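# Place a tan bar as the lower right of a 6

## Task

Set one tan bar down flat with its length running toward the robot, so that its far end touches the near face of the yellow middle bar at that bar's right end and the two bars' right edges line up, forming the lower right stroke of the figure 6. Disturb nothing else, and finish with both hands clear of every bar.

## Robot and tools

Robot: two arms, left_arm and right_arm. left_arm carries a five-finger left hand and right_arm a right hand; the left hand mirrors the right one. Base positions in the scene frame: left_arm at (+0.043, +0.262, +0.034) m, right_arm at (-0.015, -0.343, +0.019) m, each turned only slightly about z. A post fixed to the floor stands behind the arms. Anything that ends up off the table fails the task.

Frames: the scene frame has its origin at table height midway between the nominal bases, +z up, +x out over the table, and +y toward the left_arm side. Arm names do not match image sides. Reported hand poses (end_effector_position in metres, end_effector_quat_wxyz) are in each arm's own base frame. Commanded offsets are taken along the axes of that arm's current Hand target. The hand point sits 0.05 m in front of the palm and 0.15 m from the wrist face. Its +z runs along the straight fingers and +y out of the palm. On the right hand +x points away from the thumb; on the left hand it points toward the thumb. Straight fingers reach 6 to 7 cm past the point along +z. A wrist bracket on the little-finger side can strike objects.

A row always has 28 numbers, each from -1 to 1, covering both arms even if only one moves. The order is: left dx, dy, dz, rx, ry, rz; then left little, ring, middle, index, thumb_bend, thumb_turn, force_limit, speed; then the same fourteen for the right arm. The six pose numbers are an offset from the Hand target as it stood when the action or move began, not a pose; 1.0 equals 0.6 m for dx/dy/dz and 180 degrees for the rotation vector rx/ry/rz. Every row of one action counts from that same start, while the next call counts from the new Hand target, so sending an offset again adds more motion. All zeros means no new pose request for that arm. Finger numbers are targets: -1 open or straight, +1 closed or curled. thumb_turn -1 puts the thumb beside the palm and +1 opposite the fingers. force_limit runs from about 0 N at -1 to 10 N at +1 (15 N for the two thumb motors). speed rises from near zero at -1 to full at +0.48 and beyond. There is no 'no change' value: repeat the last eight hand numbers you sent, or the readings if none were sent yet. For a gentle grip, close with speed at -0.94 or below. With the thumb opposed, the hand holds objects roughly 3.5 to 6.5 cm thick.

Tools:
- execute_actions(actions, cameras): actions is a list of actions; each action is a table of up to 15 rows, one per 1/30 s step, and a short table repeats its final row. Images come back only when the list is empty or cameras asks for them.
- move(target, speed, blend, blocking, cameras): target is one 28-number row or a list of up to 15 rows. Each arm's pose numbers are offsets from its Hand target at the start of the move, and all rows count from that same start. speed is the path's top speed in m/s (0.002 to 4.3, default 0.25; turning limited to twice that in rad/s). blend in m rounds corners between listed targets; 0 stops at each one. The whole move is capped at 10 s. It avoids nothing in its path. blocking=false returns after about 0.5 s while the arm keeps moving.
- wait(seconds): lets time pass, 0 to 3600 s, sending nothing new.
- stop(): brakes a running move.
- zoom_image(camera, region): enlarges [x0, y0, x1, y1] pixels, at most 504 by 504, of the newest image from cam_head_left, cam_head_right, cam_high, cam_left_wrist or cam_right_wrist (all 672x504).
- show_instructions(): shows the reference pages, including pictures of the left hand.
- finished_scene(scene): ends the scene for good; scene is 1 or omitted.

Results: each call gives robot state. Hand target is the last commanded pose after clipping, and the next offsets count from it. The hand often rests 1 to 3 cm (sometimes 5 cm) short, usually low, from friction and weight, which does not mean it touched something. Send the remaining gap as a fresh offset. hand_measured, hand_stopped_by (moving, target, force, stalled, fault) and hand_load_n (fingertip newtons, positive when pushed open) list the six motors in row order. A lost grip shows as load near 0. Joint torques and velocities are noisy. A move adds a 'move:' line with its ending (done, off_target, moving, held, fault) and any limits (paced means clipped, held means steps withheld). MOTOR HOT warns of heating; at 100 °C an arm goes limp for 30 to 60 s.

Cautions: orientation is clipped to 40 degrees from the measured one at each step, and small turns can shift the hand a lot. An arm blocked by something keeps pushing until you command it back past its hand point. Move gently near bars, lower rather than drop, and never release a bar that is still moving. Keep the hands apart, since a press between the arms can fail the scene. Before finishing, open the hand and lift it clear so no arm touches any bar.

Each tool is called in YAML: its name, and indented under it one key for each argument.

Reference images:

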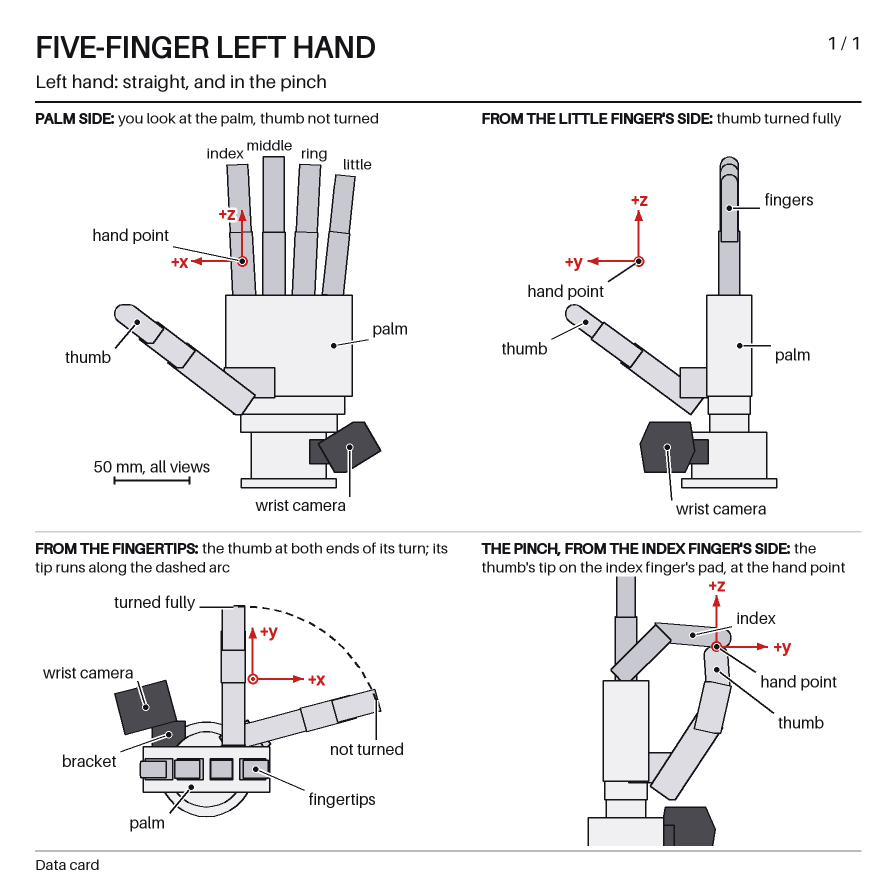

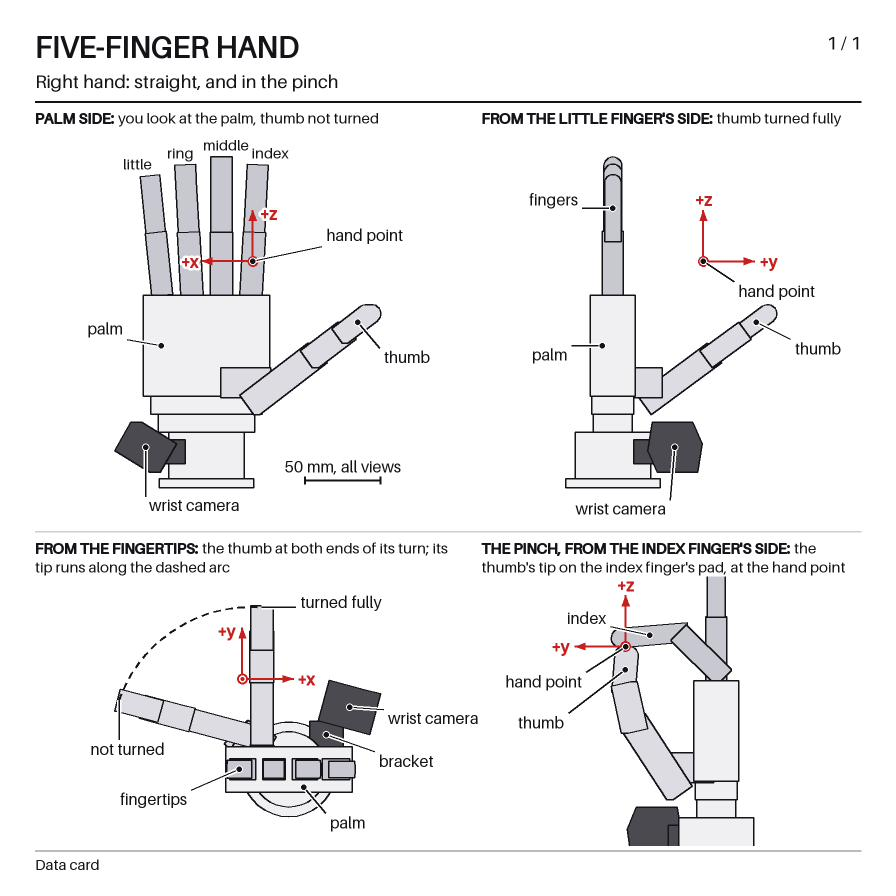

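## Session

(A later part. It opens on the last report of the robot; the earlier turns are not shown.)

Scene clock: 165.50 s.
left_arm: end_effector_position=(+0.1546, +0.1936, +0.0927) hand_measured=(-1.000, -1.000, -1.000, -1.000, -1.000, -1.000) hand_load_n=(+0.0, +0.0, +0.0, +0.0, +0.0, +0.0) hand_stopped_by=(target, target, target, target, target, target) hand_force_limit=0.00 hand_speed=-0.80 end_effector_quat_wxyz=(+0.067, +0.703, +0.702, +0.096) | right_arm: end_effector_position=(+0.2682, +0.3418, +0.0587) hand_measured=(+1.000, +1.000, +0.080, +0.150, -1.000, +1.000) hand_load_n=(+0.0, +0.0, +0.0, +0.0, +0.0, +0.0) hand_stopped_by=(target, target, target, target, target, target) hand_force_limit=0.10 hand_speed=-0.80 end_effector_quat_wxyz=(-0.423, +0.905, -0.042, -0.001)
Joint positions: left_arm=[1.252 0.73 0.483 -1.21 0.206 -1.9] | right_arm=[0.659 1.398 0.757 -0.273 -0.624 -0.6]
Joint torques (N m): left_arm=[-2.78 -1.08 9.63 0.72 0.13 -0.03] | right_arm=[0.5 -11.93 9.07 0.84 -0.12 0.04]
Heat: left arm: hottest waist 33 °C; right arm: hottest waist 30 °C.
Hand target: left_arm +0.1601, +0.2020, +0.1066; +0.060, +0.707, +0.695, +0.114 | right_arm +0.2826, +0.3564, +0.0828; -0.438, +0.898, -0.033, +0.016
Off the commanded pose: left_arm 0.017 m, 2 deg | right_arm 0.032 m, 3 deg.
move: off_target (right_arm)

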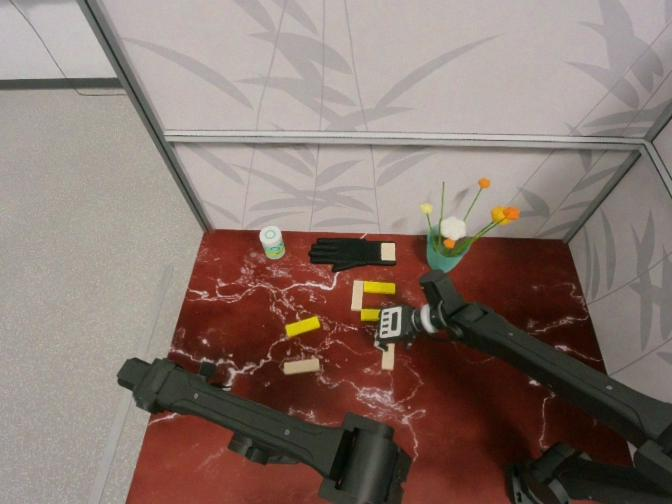

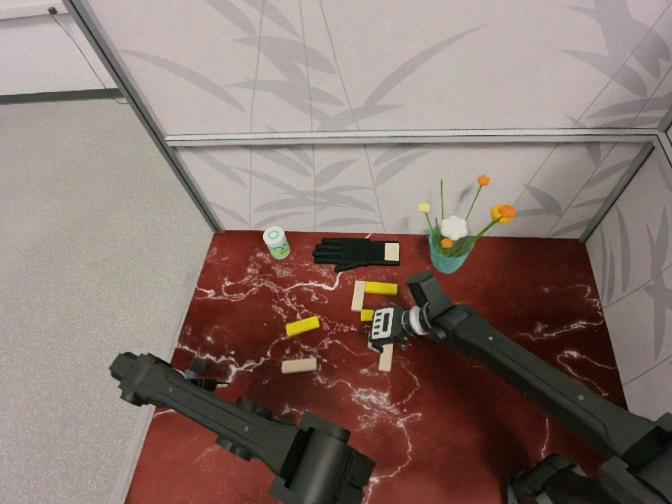

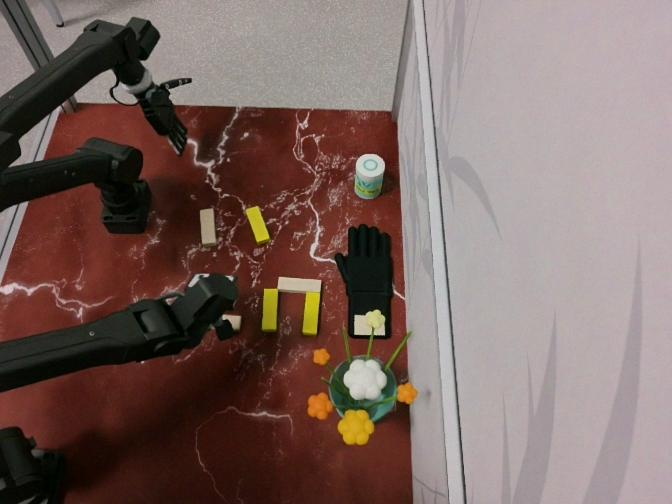

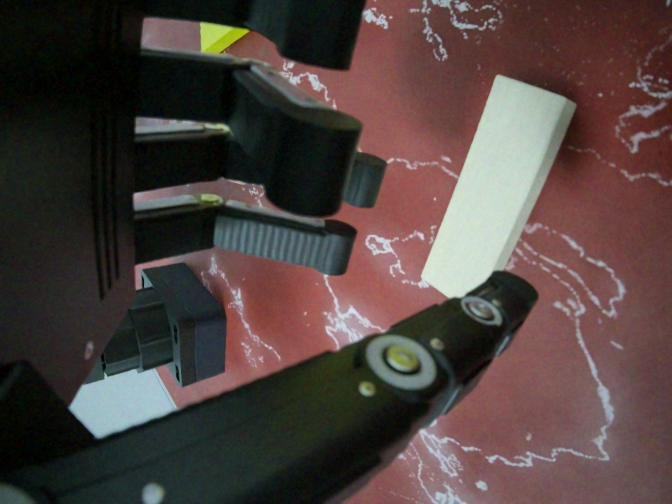

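move:
  target:
    - [0,0,0,0,0,0,-1,-1,-1,-1,-1,-1,0,-0.8,0.1372,0.0096,-0.0123,0,0,0,0,1,1,1,-1,-1,0.1,-0.3]
    - [0,0,0,0,0,0,-1,-1,-1,-1,-1,-1,0,-0.8,0.1372,0.0592,0.0264,0,0,0,0,1,1,1,-1,-1,0.1,-0.3]
  speed: 0.1
  cameras: ["cam_head_left","cam_head_right","cam_high","cam_right_wrist"]

zoom_image:
  camera: "cam_high"
  region: [200, 265, 340, 365]

zoom_image:
  camera: "cam_head_left"
  region: [330, 260, 470, 370]

Scene clock: 171.23 s.
left_arm: end_effector_position=(+0.1546, +0.1936, +0.0927) hand_measured=(-1.000, -1.000, -1.000, -1.000, -1.000, -1.000) hand_load_n=(+0.0, +0.0, +0.0, +0.0, +0.0, +0.0) hand_stopped_by=(target, target, target, target, target, target) hand_force_limit=0.00 hand_speed=-0.80 end_effector_quat_wxyz=(+0.067, +0.703, +0.702, +0.096) | right_arm: end_effector_position=(+0.3569, +0.3364, +0.0447) hand_measured=(+0.000, +1.000, +1.000, +1.000, -1.000, -1.000) hand_load_n=(+0.0, +0.0, +0.0, +0.0, +0.0, -0.5) hand_stopped_by=(target, target, target, target, target, target) hand_force_limit=0.10 hand_speed=-0.30 end_effector_quat_wxyz=(-0.430, +0.902, -0.044, +0.007)
Joint positions: left_arm=[1.252 0.73 0.483 -1.21 0.206 -1.9] | right_arm=[0.525 1.591 0.932 -0.31 -0.701 -0.721]
Joint torques (N m): left_arm=[-2.78 -1.03 9.62 0.76 0.12 -0.02] | right_arm=[-0.85 -12.92 6.13 2.17 -0.55 -0.15]
Heat: left arm: hottest waist 33 °C; right arm: hottest waist 30 °C.
Hand target: left_arm +0.1601, +0.2020, +0.1066; +0.060, +0.707, +0.695, +0.114 | right_arm +0.3641, +0.3411, +0.0450; -0.438, +0.898, -0.033, +0.016
Off the commanded pose: left_arm 0.017 m, 2 deg | right_arm 0.009 m, 2 deg.
move: done

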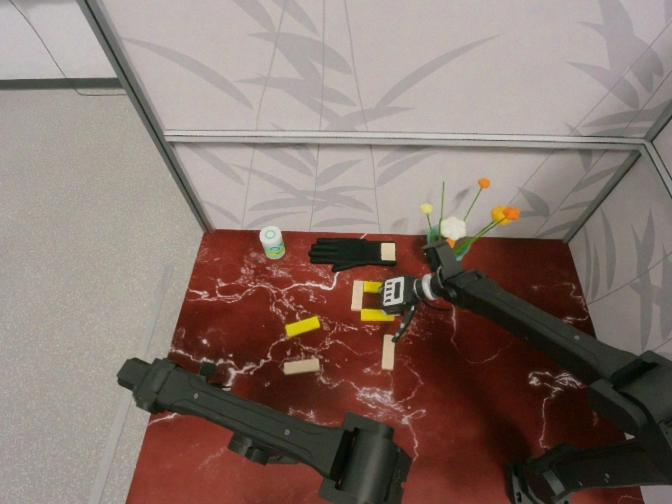

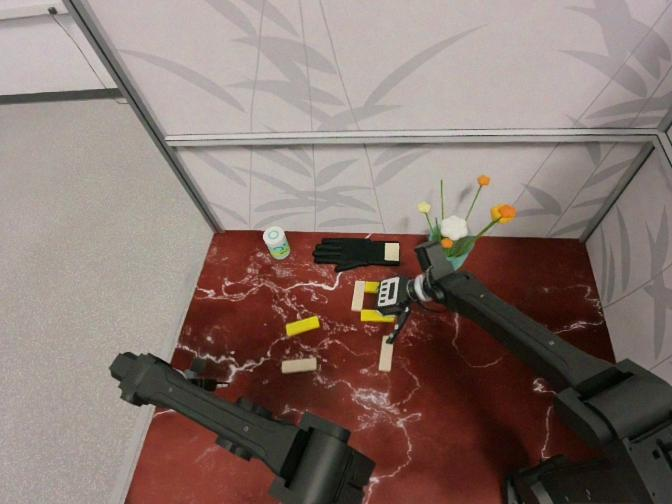

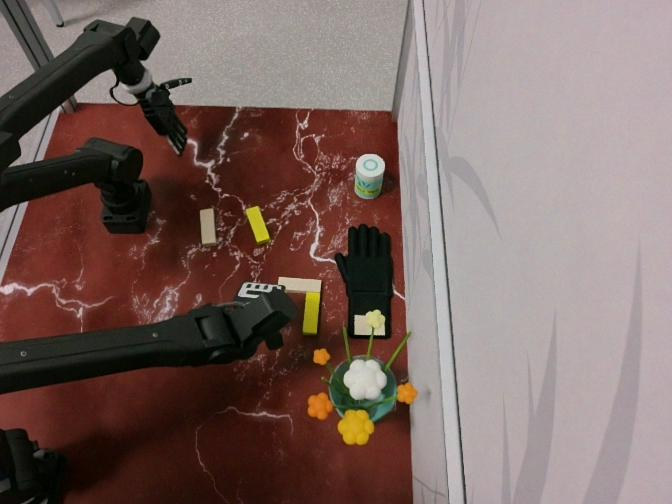

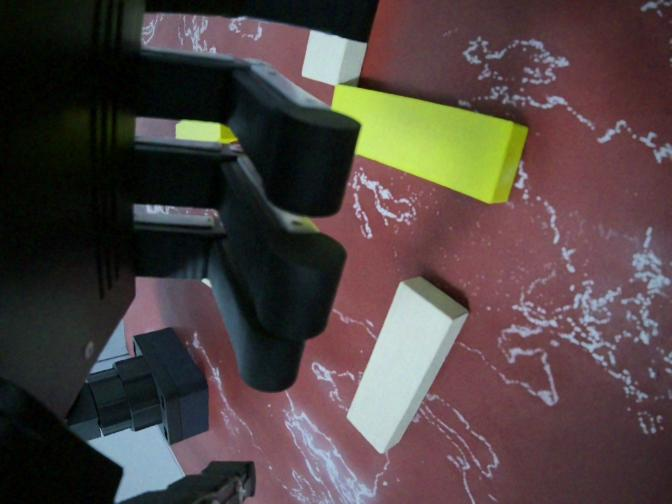

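Scaled by 3.600.

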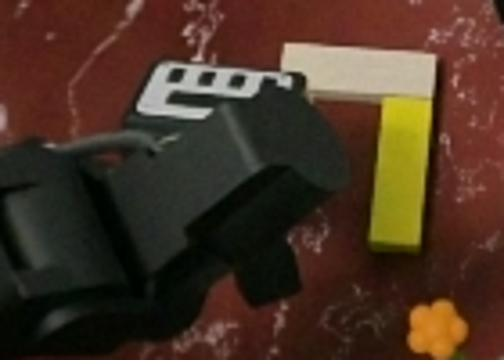

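Scaled by 3.600.

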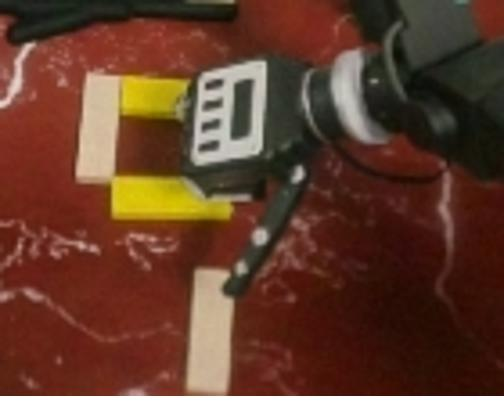

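move:
  target: [0,0,0,0,0,0,-1,-1,-1,-1,-1,-1,0,-0.8,0,0.0512,0.04,0,0,0,0,1,1,1,-1,-1,0.1,-0.3]
  speed: 0.04
  cameras: ["cam_head_left","cam_head_right","cam_high","cam_right_wrist"]

zoom_image:
  camera: "cam_head_right"
  region: [330, 260, 470, 370]

zoom_image:
  camera: "cam_head_left"
  region: [330, 260, 470, 370]

Scene clock: 173.40 s.
left_arm: end_effector_position=(+0.1546, +0.1936, +0.0927) hand_measured=(-1.000, -1.000, -1.000, -1.000, -1.000, -1.000) hand_load_n=(+0.0, +0.0, +0.0, +0.0, -0.5, +0.0) hand_stopped_by=(target, target, target, target, target, target) hand_force_limit=0.00 hand_speed=-0.80 end_effector_quat_wxyz=(+0.067, +0.703, +0.702, +0.096) | right_arm: end_effector_position=(+0.3624, +0.3396, +0.0107) hand_measured=(+0.000, +1.000, +1.000, +1.000, -1.000, -1.000) hand_load_n=(+0.0, +0.0, +0.0, +0.0, +0.0, +0.0) hand_stopped_by=(target, target, target, target, target, target) hand_force_limit=0.10 hand_speed=-0.30 end_effector_quat_wxyz=(-0.434, +0.900, -0.042, +0.013)
Joint positions: left_arm=[1.252 0.73 0.483 -1.21 0.206 -1.9] | right_arm=[0.525 1.664 0.908 -0.198 -0.701 -0.721]
Joint torques (N m): left_arm=[-2.67 -1.03 9.66 0.72 0.12 -0.02] | right_arm=[-0.85 -13.39 4.93 2.17 -0.54 -0.15]
Heat: left arm: hottest waist 33 °C; right arm: hottest waist 30 °C.
Hand target: left_arm +0.1601, +0.2020, +0.1066; +0.060, +0.707, +0.695, +0.114 | right_arm +0.3641, +0.3411, +0.0060; -0.438, +0.898, -0.033, +0.016
Off the commanded pose: left_arm 0.017 m, 2 deg | right_arm 0.005 m, 1 deg.
move: done

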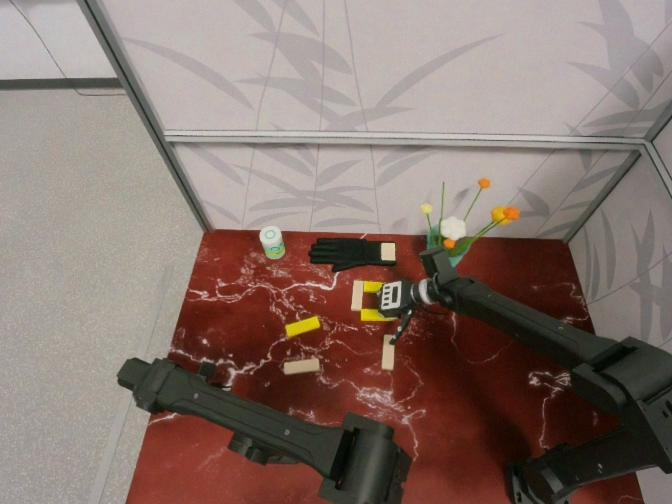

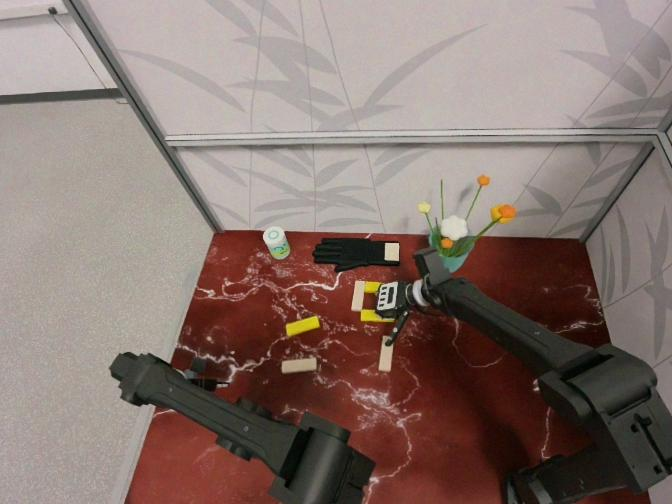

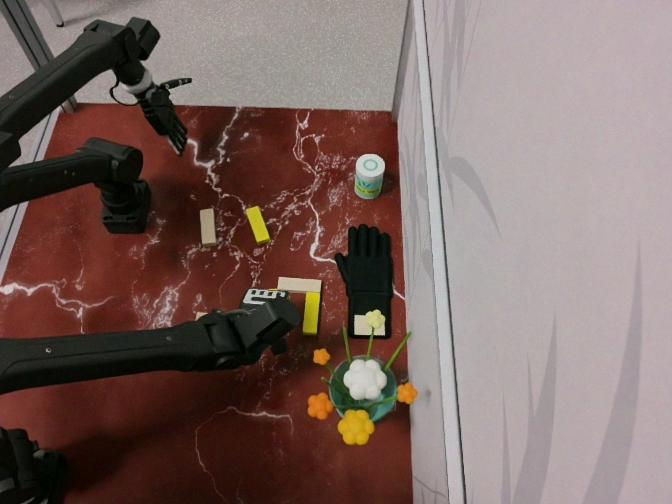

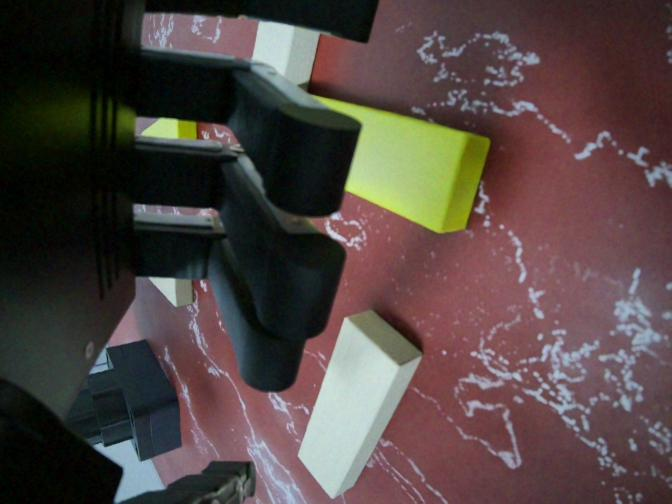

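Scaled by 3.600.

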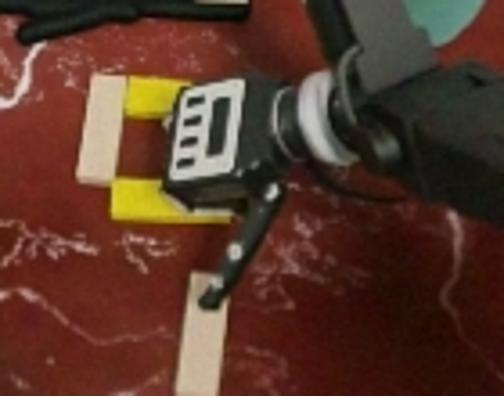

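Scaled by 3.600.

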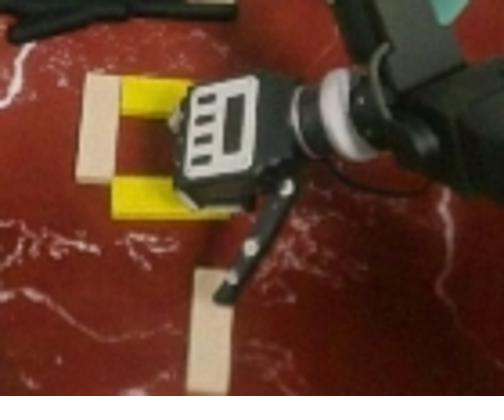

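move:
  target:
    - [0,0,0,0,0,0,-1,-1,-1,-1,-1,-1,0,-0.8,0,0.0079,0.0062,0,0,0,0,1,1,1,-1,-1,0.1,-0.3]
    - [0,0,0,0,0,0,-1,-1,-1,-1,-1,-1,0,-0.8,-0.0299,0.0093,0.0045,0,0,0,0,1,1,1,-1,-1,0.1,-0.3]
  speed: 0.04
  cameras: ["cam_head_left","cam_head_right","cam_high","cam_right_wrist"]

zoom_image:
  camera: "cam_head_left"
  region: [340, 280, 440, 380]

Scene clock: 175.63 s.
left_arm: end_effector_position=(+0.1546, +0.1936, +0.0927) hand_measured=(-1.000, -1.000, -1.000, -1.000, -1.000, -1.000) hand_load_n=(+0.0, +0.0, +0.0, +0.0, +0.0, +0.0) hand_stopped_by=(target, target, target, target, target, target) hand_force_limit=0.00 hand_speed=-0.80 end_effector_quat_wxyz=(+0.067, +0.703, +0.702, +0.096) | right_arm: end_effector_position=(+0.3461, +0.3326, -0.0094) hand_measured=(+0.000, +1.000, +1.000, +1.000, -1.000, -1.000) hand_load_n=(+0.0, +0.0, +0.0, +0.0, +0.0, +0.0) hand_stopped_by=(target, target, target, target, target, target) hand_force_limit=0.10 hand_speed=-0.30 end_effector_quat_wxyz=(-0.429, +0.902, -0.043, +0.005)
Joint positions: left_arm=[1.252 0.73 0.483 -1.21 0.206 -1.9] | right_arm=[0.53 1.677 0.856 -0.152 -0.701 -0.721]
Joint torques (N m): left_arm=[-2.73 -1.03 9.65 0.76 0.13 -0.03] | right_arm=[0.62 -15.97 4.56 2.15 -0.15 0.07]
Heat: left arm: hottest waist 33 °C; right arm: hottest waist 30 °C.
Hand target: left_arm +0.1601, +0.2020, +0.1066; +0.060, +0.707, +0.695, +0.114 | right_arm +0.3461, +0.3411, +0.0000; -0.438, +0.898, -0.033, +0.016
Off the commanded pose: left_arm 0.017 m, 2 deg | right_arm 0.013 m, 2 deg.
move: off_target (right_arm)

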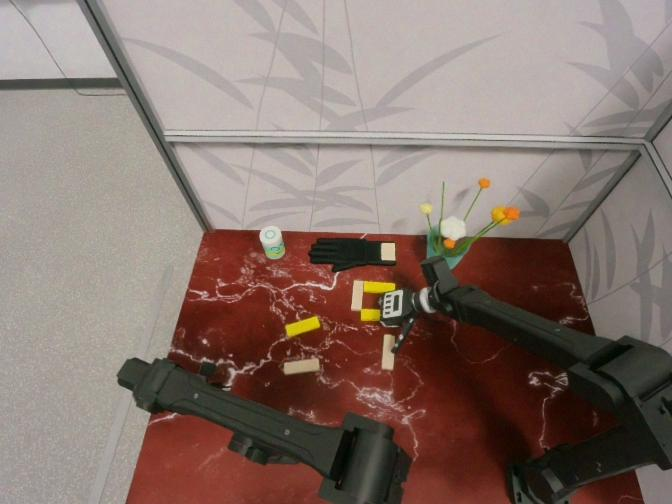

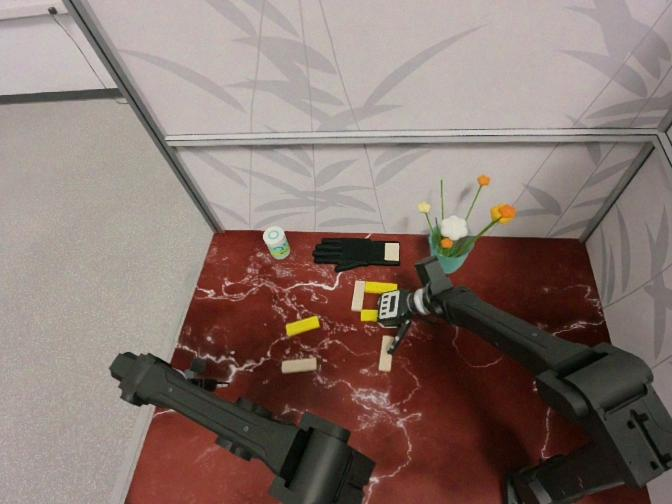

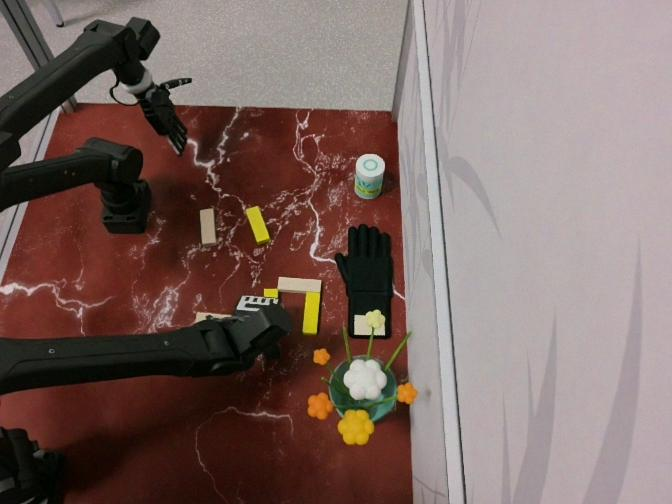

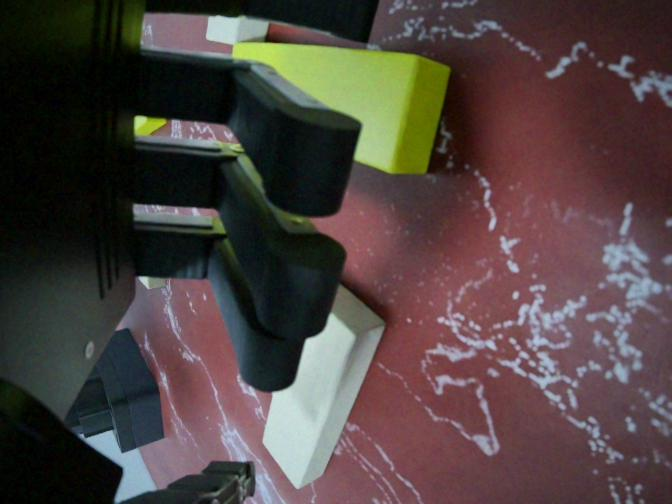

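Scaled by 5.040.

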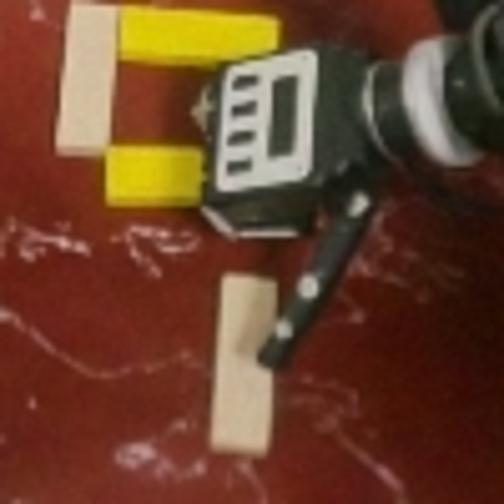

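move:
  target: [0,0,0,0,0,0,-1,-1,-1,-1,-1,-1,0,-0.8,-0.017,-0.0128,-0.0052,0,0,0,0,1,1,1,-1,-1,0.1,-0.3]
  speed: 0.03
  cameras: ["cam_head_left","cam_high","cam_right_wrist"]

zoom_image:
  camera: "cam_head_left"
  region: [340, 280, 440, 380]

Scene clock: 177.13 s.
left_arm: end_effector_position=(+0.1546, +0.1936, +0.0927) hand_measured=(-1.000, -1.000, -1.000, -1.000, -1.000, -1.000) hand_load_n=(+0.0, +0.0, +0.0, +0.0, +0.0, +0.0) hand_stopped_by=(target, target, target, target, target, target) hand_force_limit=0.00 hand_speed=-0.80 end_effector_quat_wxyz=(+0.067, +0.703, +0.702, +0.096) | right_arm: end_effector_position=(+0.3372, +0.3372, -0.0005) hand_measured=(+0.000, +1.000, +1.000, +1.000, -1.000, -1.000) hand_load_n=(+0.0, +0.5, +0.0, +0.0, +0.0, +0.0) hand_stopped_by=(target, target, target, target, target, target) hand_force_limit=0.10 hand_speed=-0.30 end_effector_quat_wxyz=(-0.430, +0.902, -0.037, +0.009)
Joint positions: left_arm=[1.252 0.73 0.483 -1.21 0.206 -1.9] | right_arm=[0.551 1.643 0.84 -0.152 -0.688 -0.71]
Joint torques (N m): left_arm=[-2.73 -1.03 9.65 0.76 0.12 -0.01] | right_arm=[0.62 -15.56 4.64 1.99 -0.14 0.08]
Heat: left arm: hottest waist 33 °C; right arm: hottest waist 30 °C.
Hand target: left_arm +0.1601, +0.2020, +0.1066; +0.060, +0.707, +0.695, +0.114 | right_arm +0.3361, +0.3441, +0.0080; -0.438, +0.898, -0.033, +0.016
Off the commanded pose: left_arm 0.017 m, 2 deg | right_arm 0.011 m, 1 deg.
move: off_target (right_arm)

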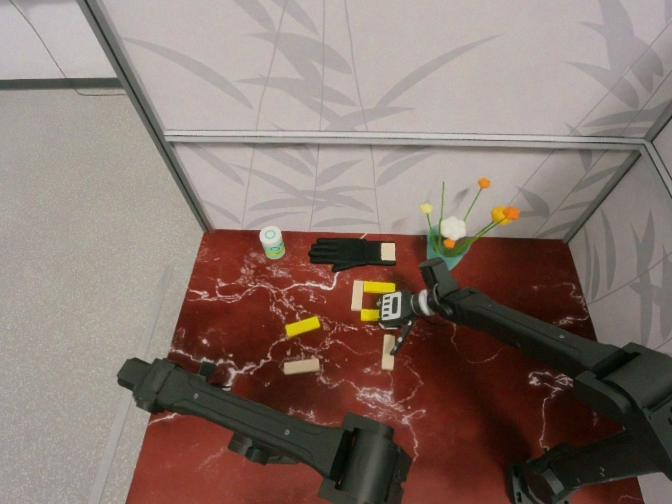

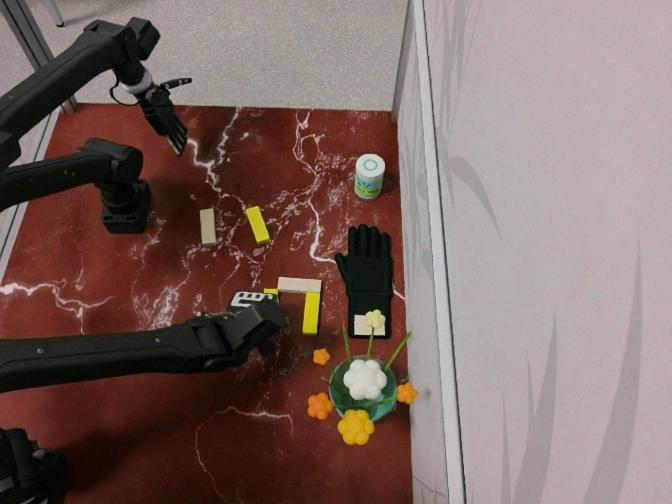

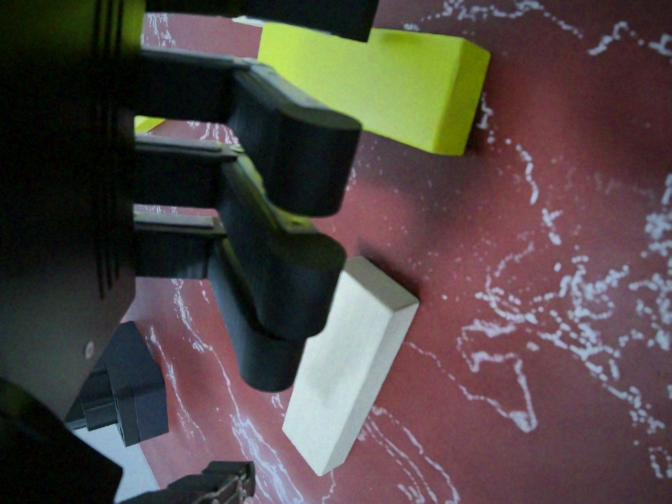

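Scaled by 5.040.

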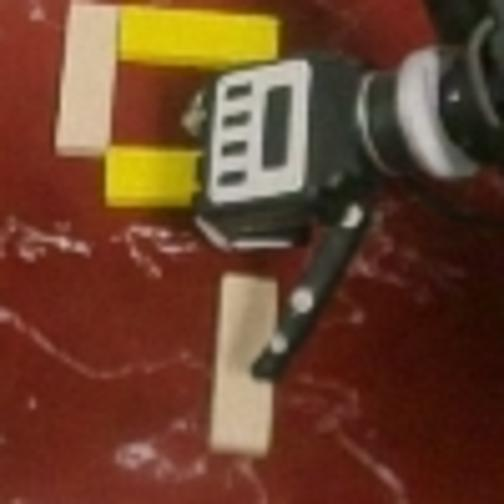

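zoom_image:
  camera: "cam_head_left"
  region: [360, 285, 410, 335]

zoom_image:
  camera: "cam_right_wrist"
  region: [130, 0, 400, 200]

Scaled by 10.080.

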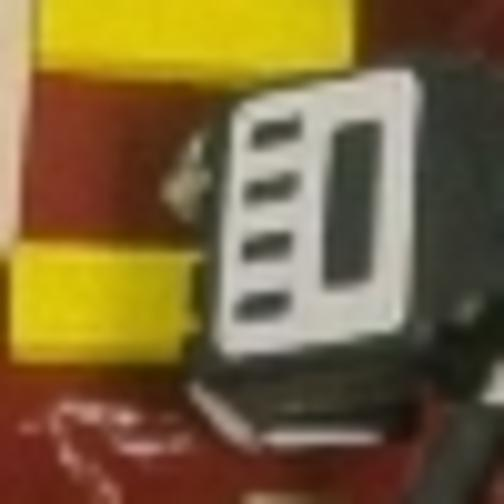

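Scaled by 1.867 from the camera's image (finer frame: 960x720).

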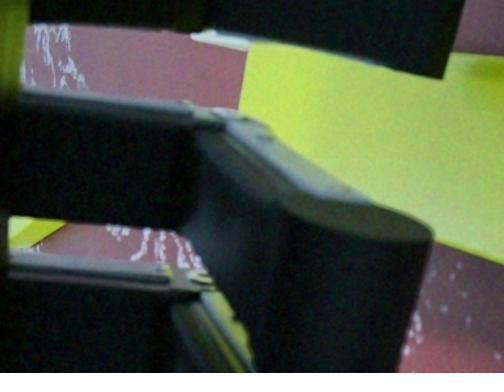

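move:
  target: [0,0,0,0,0,0,-1,-1,-1,-1,-1,-1,0,-0.8,-0.01,-0.0008,-0.0016,0,0,0,0,1,1,1,-1,-1,0.1,-0.3]
  speed: 0.03
  cameras: ["cam_head_left","cam_high"]

zoom_image:
  camera: "cam_head_left"
  region: [345, 280, 405, 330]

Scene clock: 178.80 s.
left_arm: end_effector_position=(+0.1546, +0.1936, +0.0927) hand_measured=(-1.000, -1.000, -1.000, -1.000, -1.000, -1.000) hand_load_n=(+0.0, -0.5, +0.0, +0.0, +0.0, +0.0) hand_stopped_by=(target, target, target, target, target, target) hand_force_limit=0.00 hand_speed=-0.80 end_effector_quat_wxyz=(+0.067, +0.703, +0.702, +0.096) | right_arm: end_effector_position=(+0.3312, +0.3356, -0.0004) hand_measured=(+0.000, +1.000, +1.000, +1.000, -1.000, -1.000) hand_load_n=(+0.0, +0.0, +0.0, +0.0, +0.0, -0.5) hand_stopped_by=(target, target, target, target, target, target) hand_force_limit=0.10 hand_speed=-0.30 end_effector_quat_wxyz=(-0.429, +0.903, -0.039, +0.007)
Joint positions: left_arm=[1.252 0.73 0.483 -1.21 0.206 -1.9] | right_arm=[0.556 1.631 0.825 -0.149 -0.684 -0.703]
Joint torques (N m): left_arm=[-2.67 -1.08 9.65 0.75 0.12 -0.03] | right_arm=[0.62 -15.44 4.63 2.17 -0.13 0.08]
Heat: left arm: hottest waist 33 °C; right arm: hottest waist 30 °C.
Hand target: left_arm +0.1601, +0.2020, +0.1066; +0.060, +0.707, +0.695, +0.114 | right_arm +0.3300, +0.3441, +0.0089; -0.438, +0.898, -0.033, +0.016
Off the commanded pose: left_arm 0.017 m, 2 deg | right_arm 0.013 m, 2 deg.
move: off_target (right_arm)

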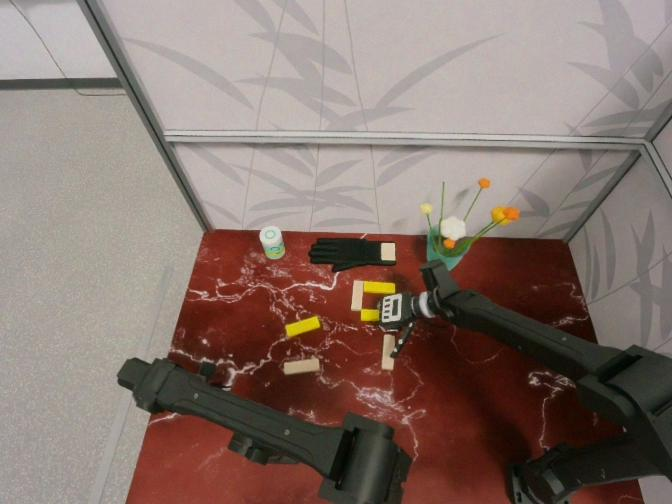

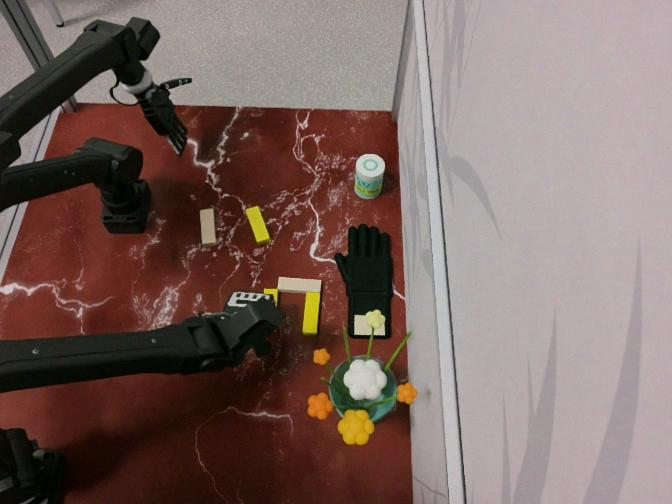

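Scaled by 8.400.

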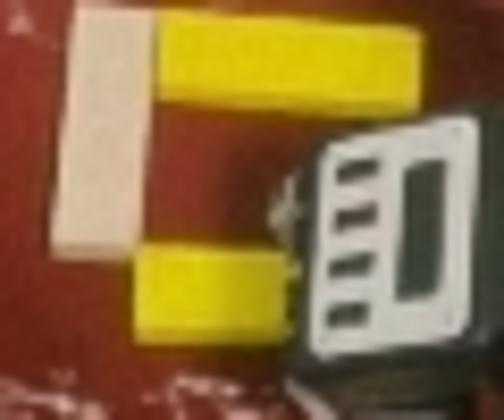

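zoom_image:
  camera: "cam_high"
  region: [235, 265, 335, 345]

Scaled by 5.040.

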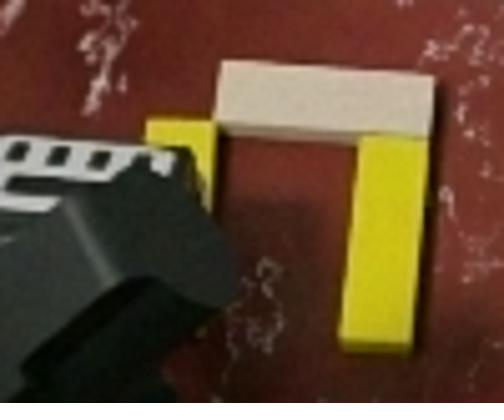

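move:
  target: [0,0,0,0,0,0,-1,-1,-1,-1,-1,-1,0,-0.8,-0.0083,-0.0004,-0.0012,0,0,0,0,1,1,1,-1,-1,0.1,-0.3]
  speed: 0.03
  cameras: ["cam_head_left","cam_high"]

zoom_image:
  camera: "cam_head_left"
  region: [345, 280, 405, 330]

zoom_image:
  camera: "cam_high"
  region: [235, 265, 335, 345]

Scene clock: 180.37 s.
left_arm: end_effector_position=(+0.1546, +0.1936, +0.0927) hand_measured=(-1.000, -1.000, -1.000, -1.000, -1.000, -1.000) hand_load_n=(+0.0, +0.0, -0.5, +0.0, +0.0, +0.0) hand_stopped_by=(target, target, target, target, target, target) hand_force_limit=0.00 hand_speed=-0.80 end_effector_quat_wxyz=(+0.067, +0.703, +0.702, +0.096) | right_arm: end_effector_position=(+0.3254, +0.3360, +0.0003) hand_measured=(+0.000, +1.000, +1.000, +1.000, -1.000, -1.000) hand_load_n=(+0.0, +0.0, +0.0, +0.5, +0.0, -0.5) hand_stopped_by=(target, target, target, target, target, target) hand_force_limit=0.10 hand_speed=-0.30 end_effector_quat_wxyz=(-0.428, +0.903, -0.039, +0.006)
Joint positions: left_arm=[1.252 0.73 0.483 -1.21 0.206 -1.9] | right_arm=[0.564 1.62 0.813 -0.144 -0.681 -0.695]
Joint torques (N m): left_arm=[-2.78 -1.08 9.65 0.73 0.13 -0.02] | right_arm=[0.62 -15.27 4.6 2.19 -0.13 0.08]
Heat: left arm: hottest waist 33 °C; right arm: hottest waist 30 °C.
Hand target: left_arm +0.1601, +0.2020, +0.1066; +0.060, +0.707, +0.695, +0.114 | right_arm +0.3250, +0.3440, +0.0096; -0.438, +0.898, -0.033, +0.016
Off the commanded pose: left_arm 0.017 m, 2 deg | right_arm 0.012 m, 2 deg.
move: off_target (right_arm)

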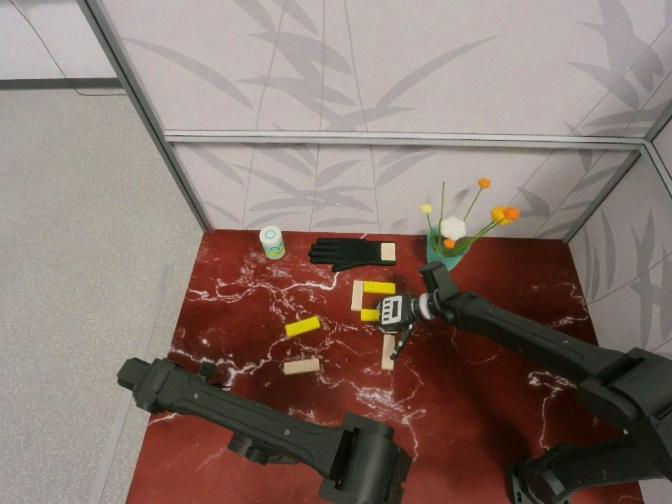

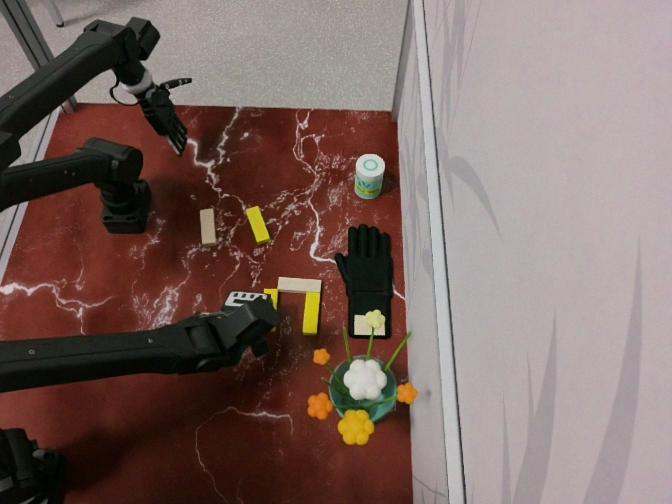

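Scaled by 8.400.

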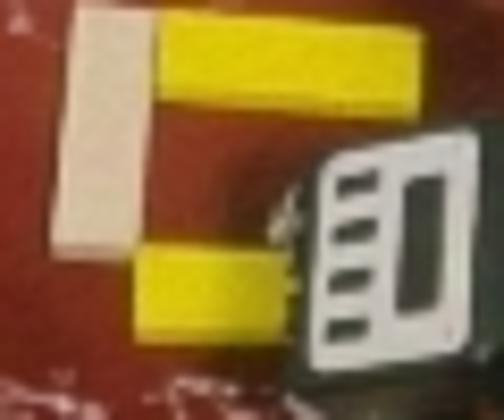

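Scaled by 5.040.

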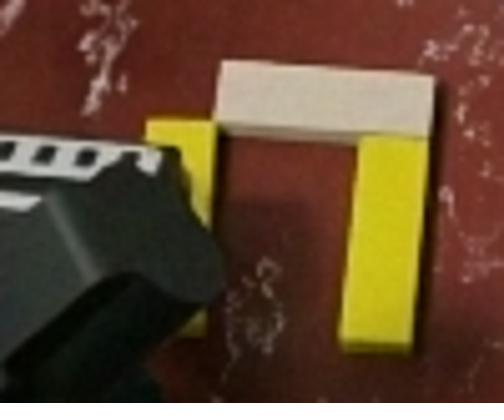

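move:
  target: [0,0,0,0,0,0,-1,-1,-1,-1,-1,-1,0,-0.8,-0.0083,-0.0004,-0.0008,0,0,0,0,1,1,1,-1,-1,0.1,-0.3]
  speed: 0.03
  cameras: ["cam_head_left","cam_high"]

zoom_image:
  camera: "cam_head_left"
  region: [345, 280, 405, 330]

zoom_image:
  camera: "cam_high"
  region: [235, 265, 335, 345]

Scene clock: 181.43 s.
left_arm: end_effector_position=(+0.1546, +0.1936, +0.0927) hand_measured=(-1.000, -1.000, -1.000, -1.000, -1.000, -1.000) hand_load_n=(+0.0, +0.0, +0.0, +0.0, +0.0, +0.0) hand_stopped_by=(target, target, target, target, target, target) hand_force_limit=0.00 hand_speed=-0.80 end_effector_quat_wxyz=(+0.067, +0.703, +0.702, +0.096) | right_arm: end_effector_position=(+0.3206, +0.3358, +0.0002) hand_measured=(+0.000, +1.000, +1.000, +1.000, -1.000, -1.000) hand_load_n=(+0.0, +0.0, +0.0, +0.0, +0.0, +0.0) hand_stopped_by=(target, target, target, target, target, target) hand_force_limit=0.10 hand_speed=-0.30 end_effector_quat_wxyz=(-0.428, +0.903, -0.039, +0.006)
Joint positions: left_arm=[1.252 0.73 0.483 -1.21 0.206 -1.9] | right_arm=[0.57 1.611 0.8 -0.138 -0.676 -0.689]
Joint torques (N m): left_arm=[-2.78 -1.08 9.62 0.73 0.12 -0.02] | right_arm=[0.62 -15.03 4.62 2.19 -0.13 0.09]
Heat: left arm: hottest waist 33 °C; right arm: hottest waist 30 °C.
Hand target: left_arm +0.1601, +0.2020, +0.1066; +0.060, +0.707, +0.695, +0.114 | right_arm +0.3201, +0.3442, +0.0101; -0.438, +0.898, -0.033, +0.016
Off the commanded pose: left_arm 0.017 m, 2 deg | right_arm 0.013 m, 2 deg.
move: off_target (right_arm)

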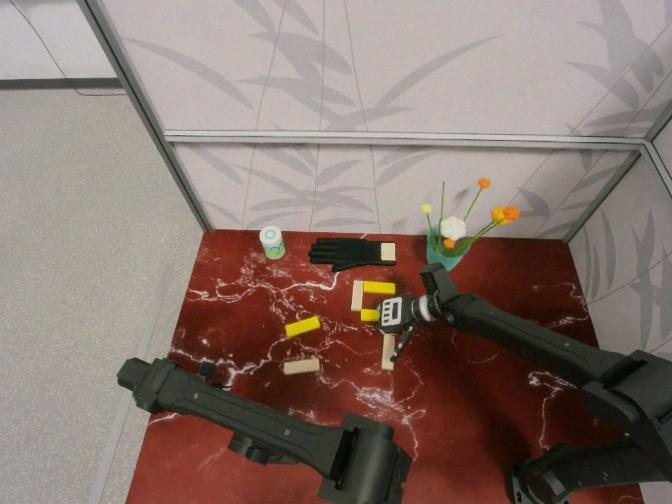

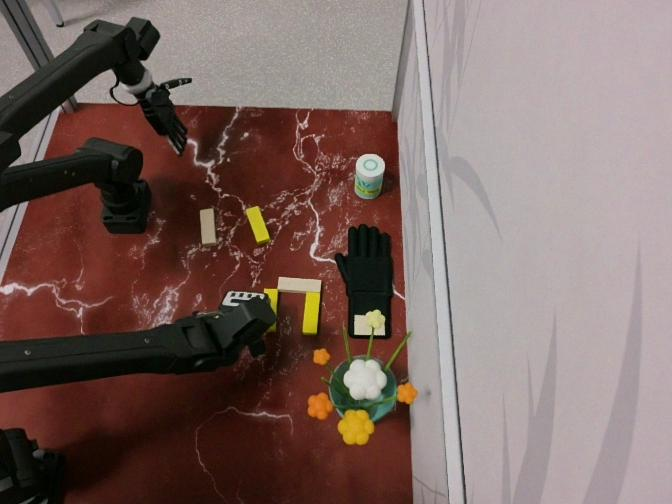

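Scaled by 8.400.

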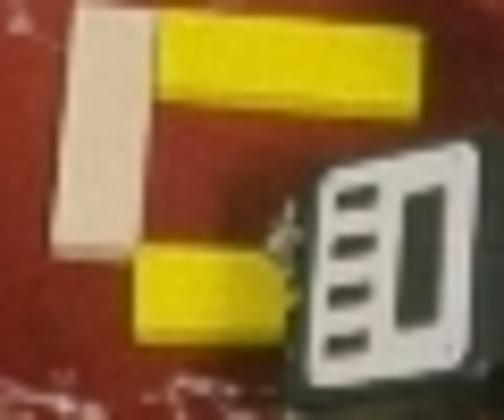

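Scaled by 5.040.

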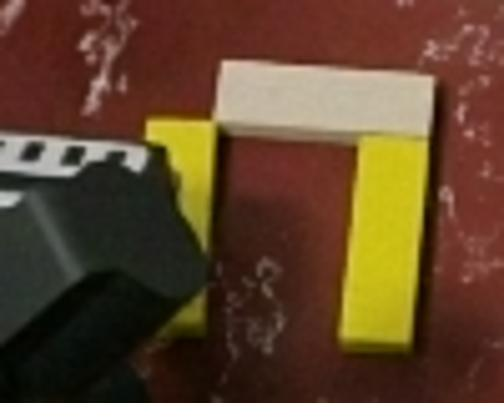

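execute_actions:
  actions: []
  cameras: ["cam_right_wrist","cam_head_right"]

zoom_image:
  camera: "cam_head_right"
  region: [345, 280, 405, 330]

Scene clock: 182.03 s.
left_arm: end_effector_position=(+0.1546, +0.1936, +0.0927) hand_measured=(-1.000, -1.000, -1.000, -1.000, -1.000, -1.000) hand_load_n=(+0.0, +0.0, +0.0, +0.0, +0.0, +0.0) hand_stopped_by=(target, target, target, target, target, target) hand_force_limit=0.00 hand_speed=-0.80 end_effector_quat_wxyz=(+0.067, +0.703, +0.702, +0.096) | right_arm: end_effector_position=(+0.3206, +0.3358, +0.0002) hand_measured=(+0.000, +1.000, +1.000, +1.000, -1.000, -1.000) hand_load_n=(-0.5, +0.0, +0.0, +0.0, +0.0, +0.0) hand_stopped_by=(target, target, target, target, target, target) hand_force_limit=0.10 hand_speed=-0.30 end_effector_quat_wxyz=(-0.428, +0.903, -0.039, +0.006)
Joint positions: left_arm=[1.252 0.73 0.483 -1.21 0.206 -1.9] | right_arm=[0.57 1.611 0.8 -0.138 -0.676 -0.689]
Joint velocities: within noise
Joint torques (N m): left_arm=[-2.73 -1.08 9.63 0.75 0.13 -0.03] | right_arm=[0.62 -15.03 4.6 2.21 -0.13 0.08]
Motor temperatures (°C): left_arm=[33 25 27 26 25 25] | right_arm=[30 27 28 23 30 30]
Heat: left arm: hottest waist 33 °C; right arm: hottest waist 30 °C.
Hand target: left_arm +0.1601, +0.2020, +0.1066; +0.060, +0.707, +0.695, +0.114 | right_arm +0.3201, +0.3442, +0.0101; -0.438, +0.898, -0.033, +0.016
Off the commanded pose: left_arm 0.017 m, 2 deg | right_arm 0.013 m, 2 deg.
Images, in order (width x height): cam_head_right 672x504, cam_right_wrist 672x504.

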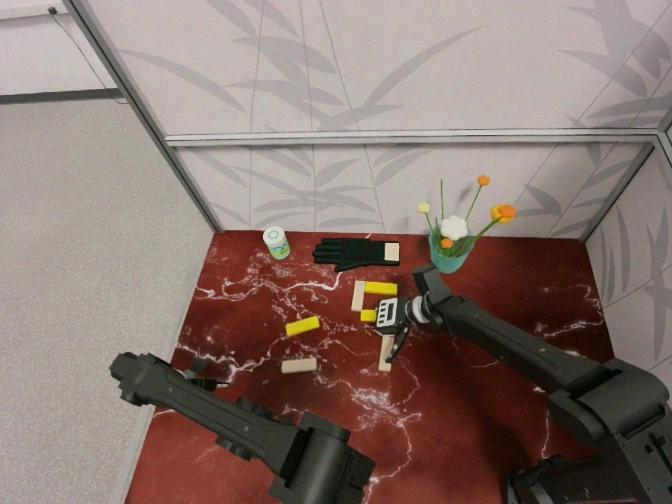

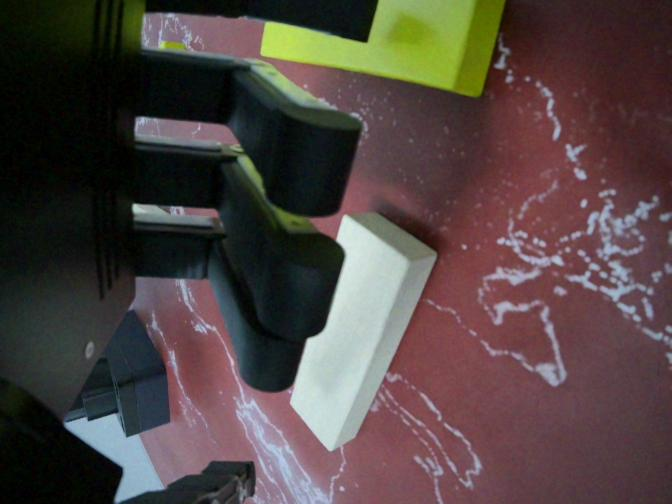

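Scaled by 8.400.

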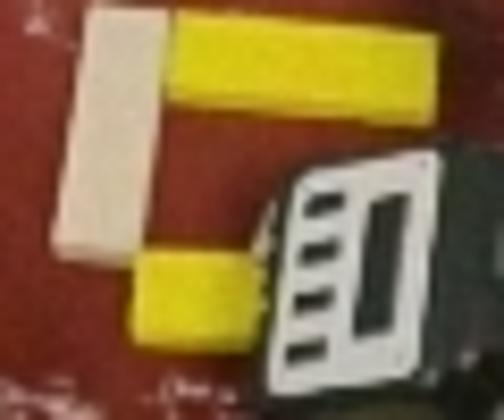

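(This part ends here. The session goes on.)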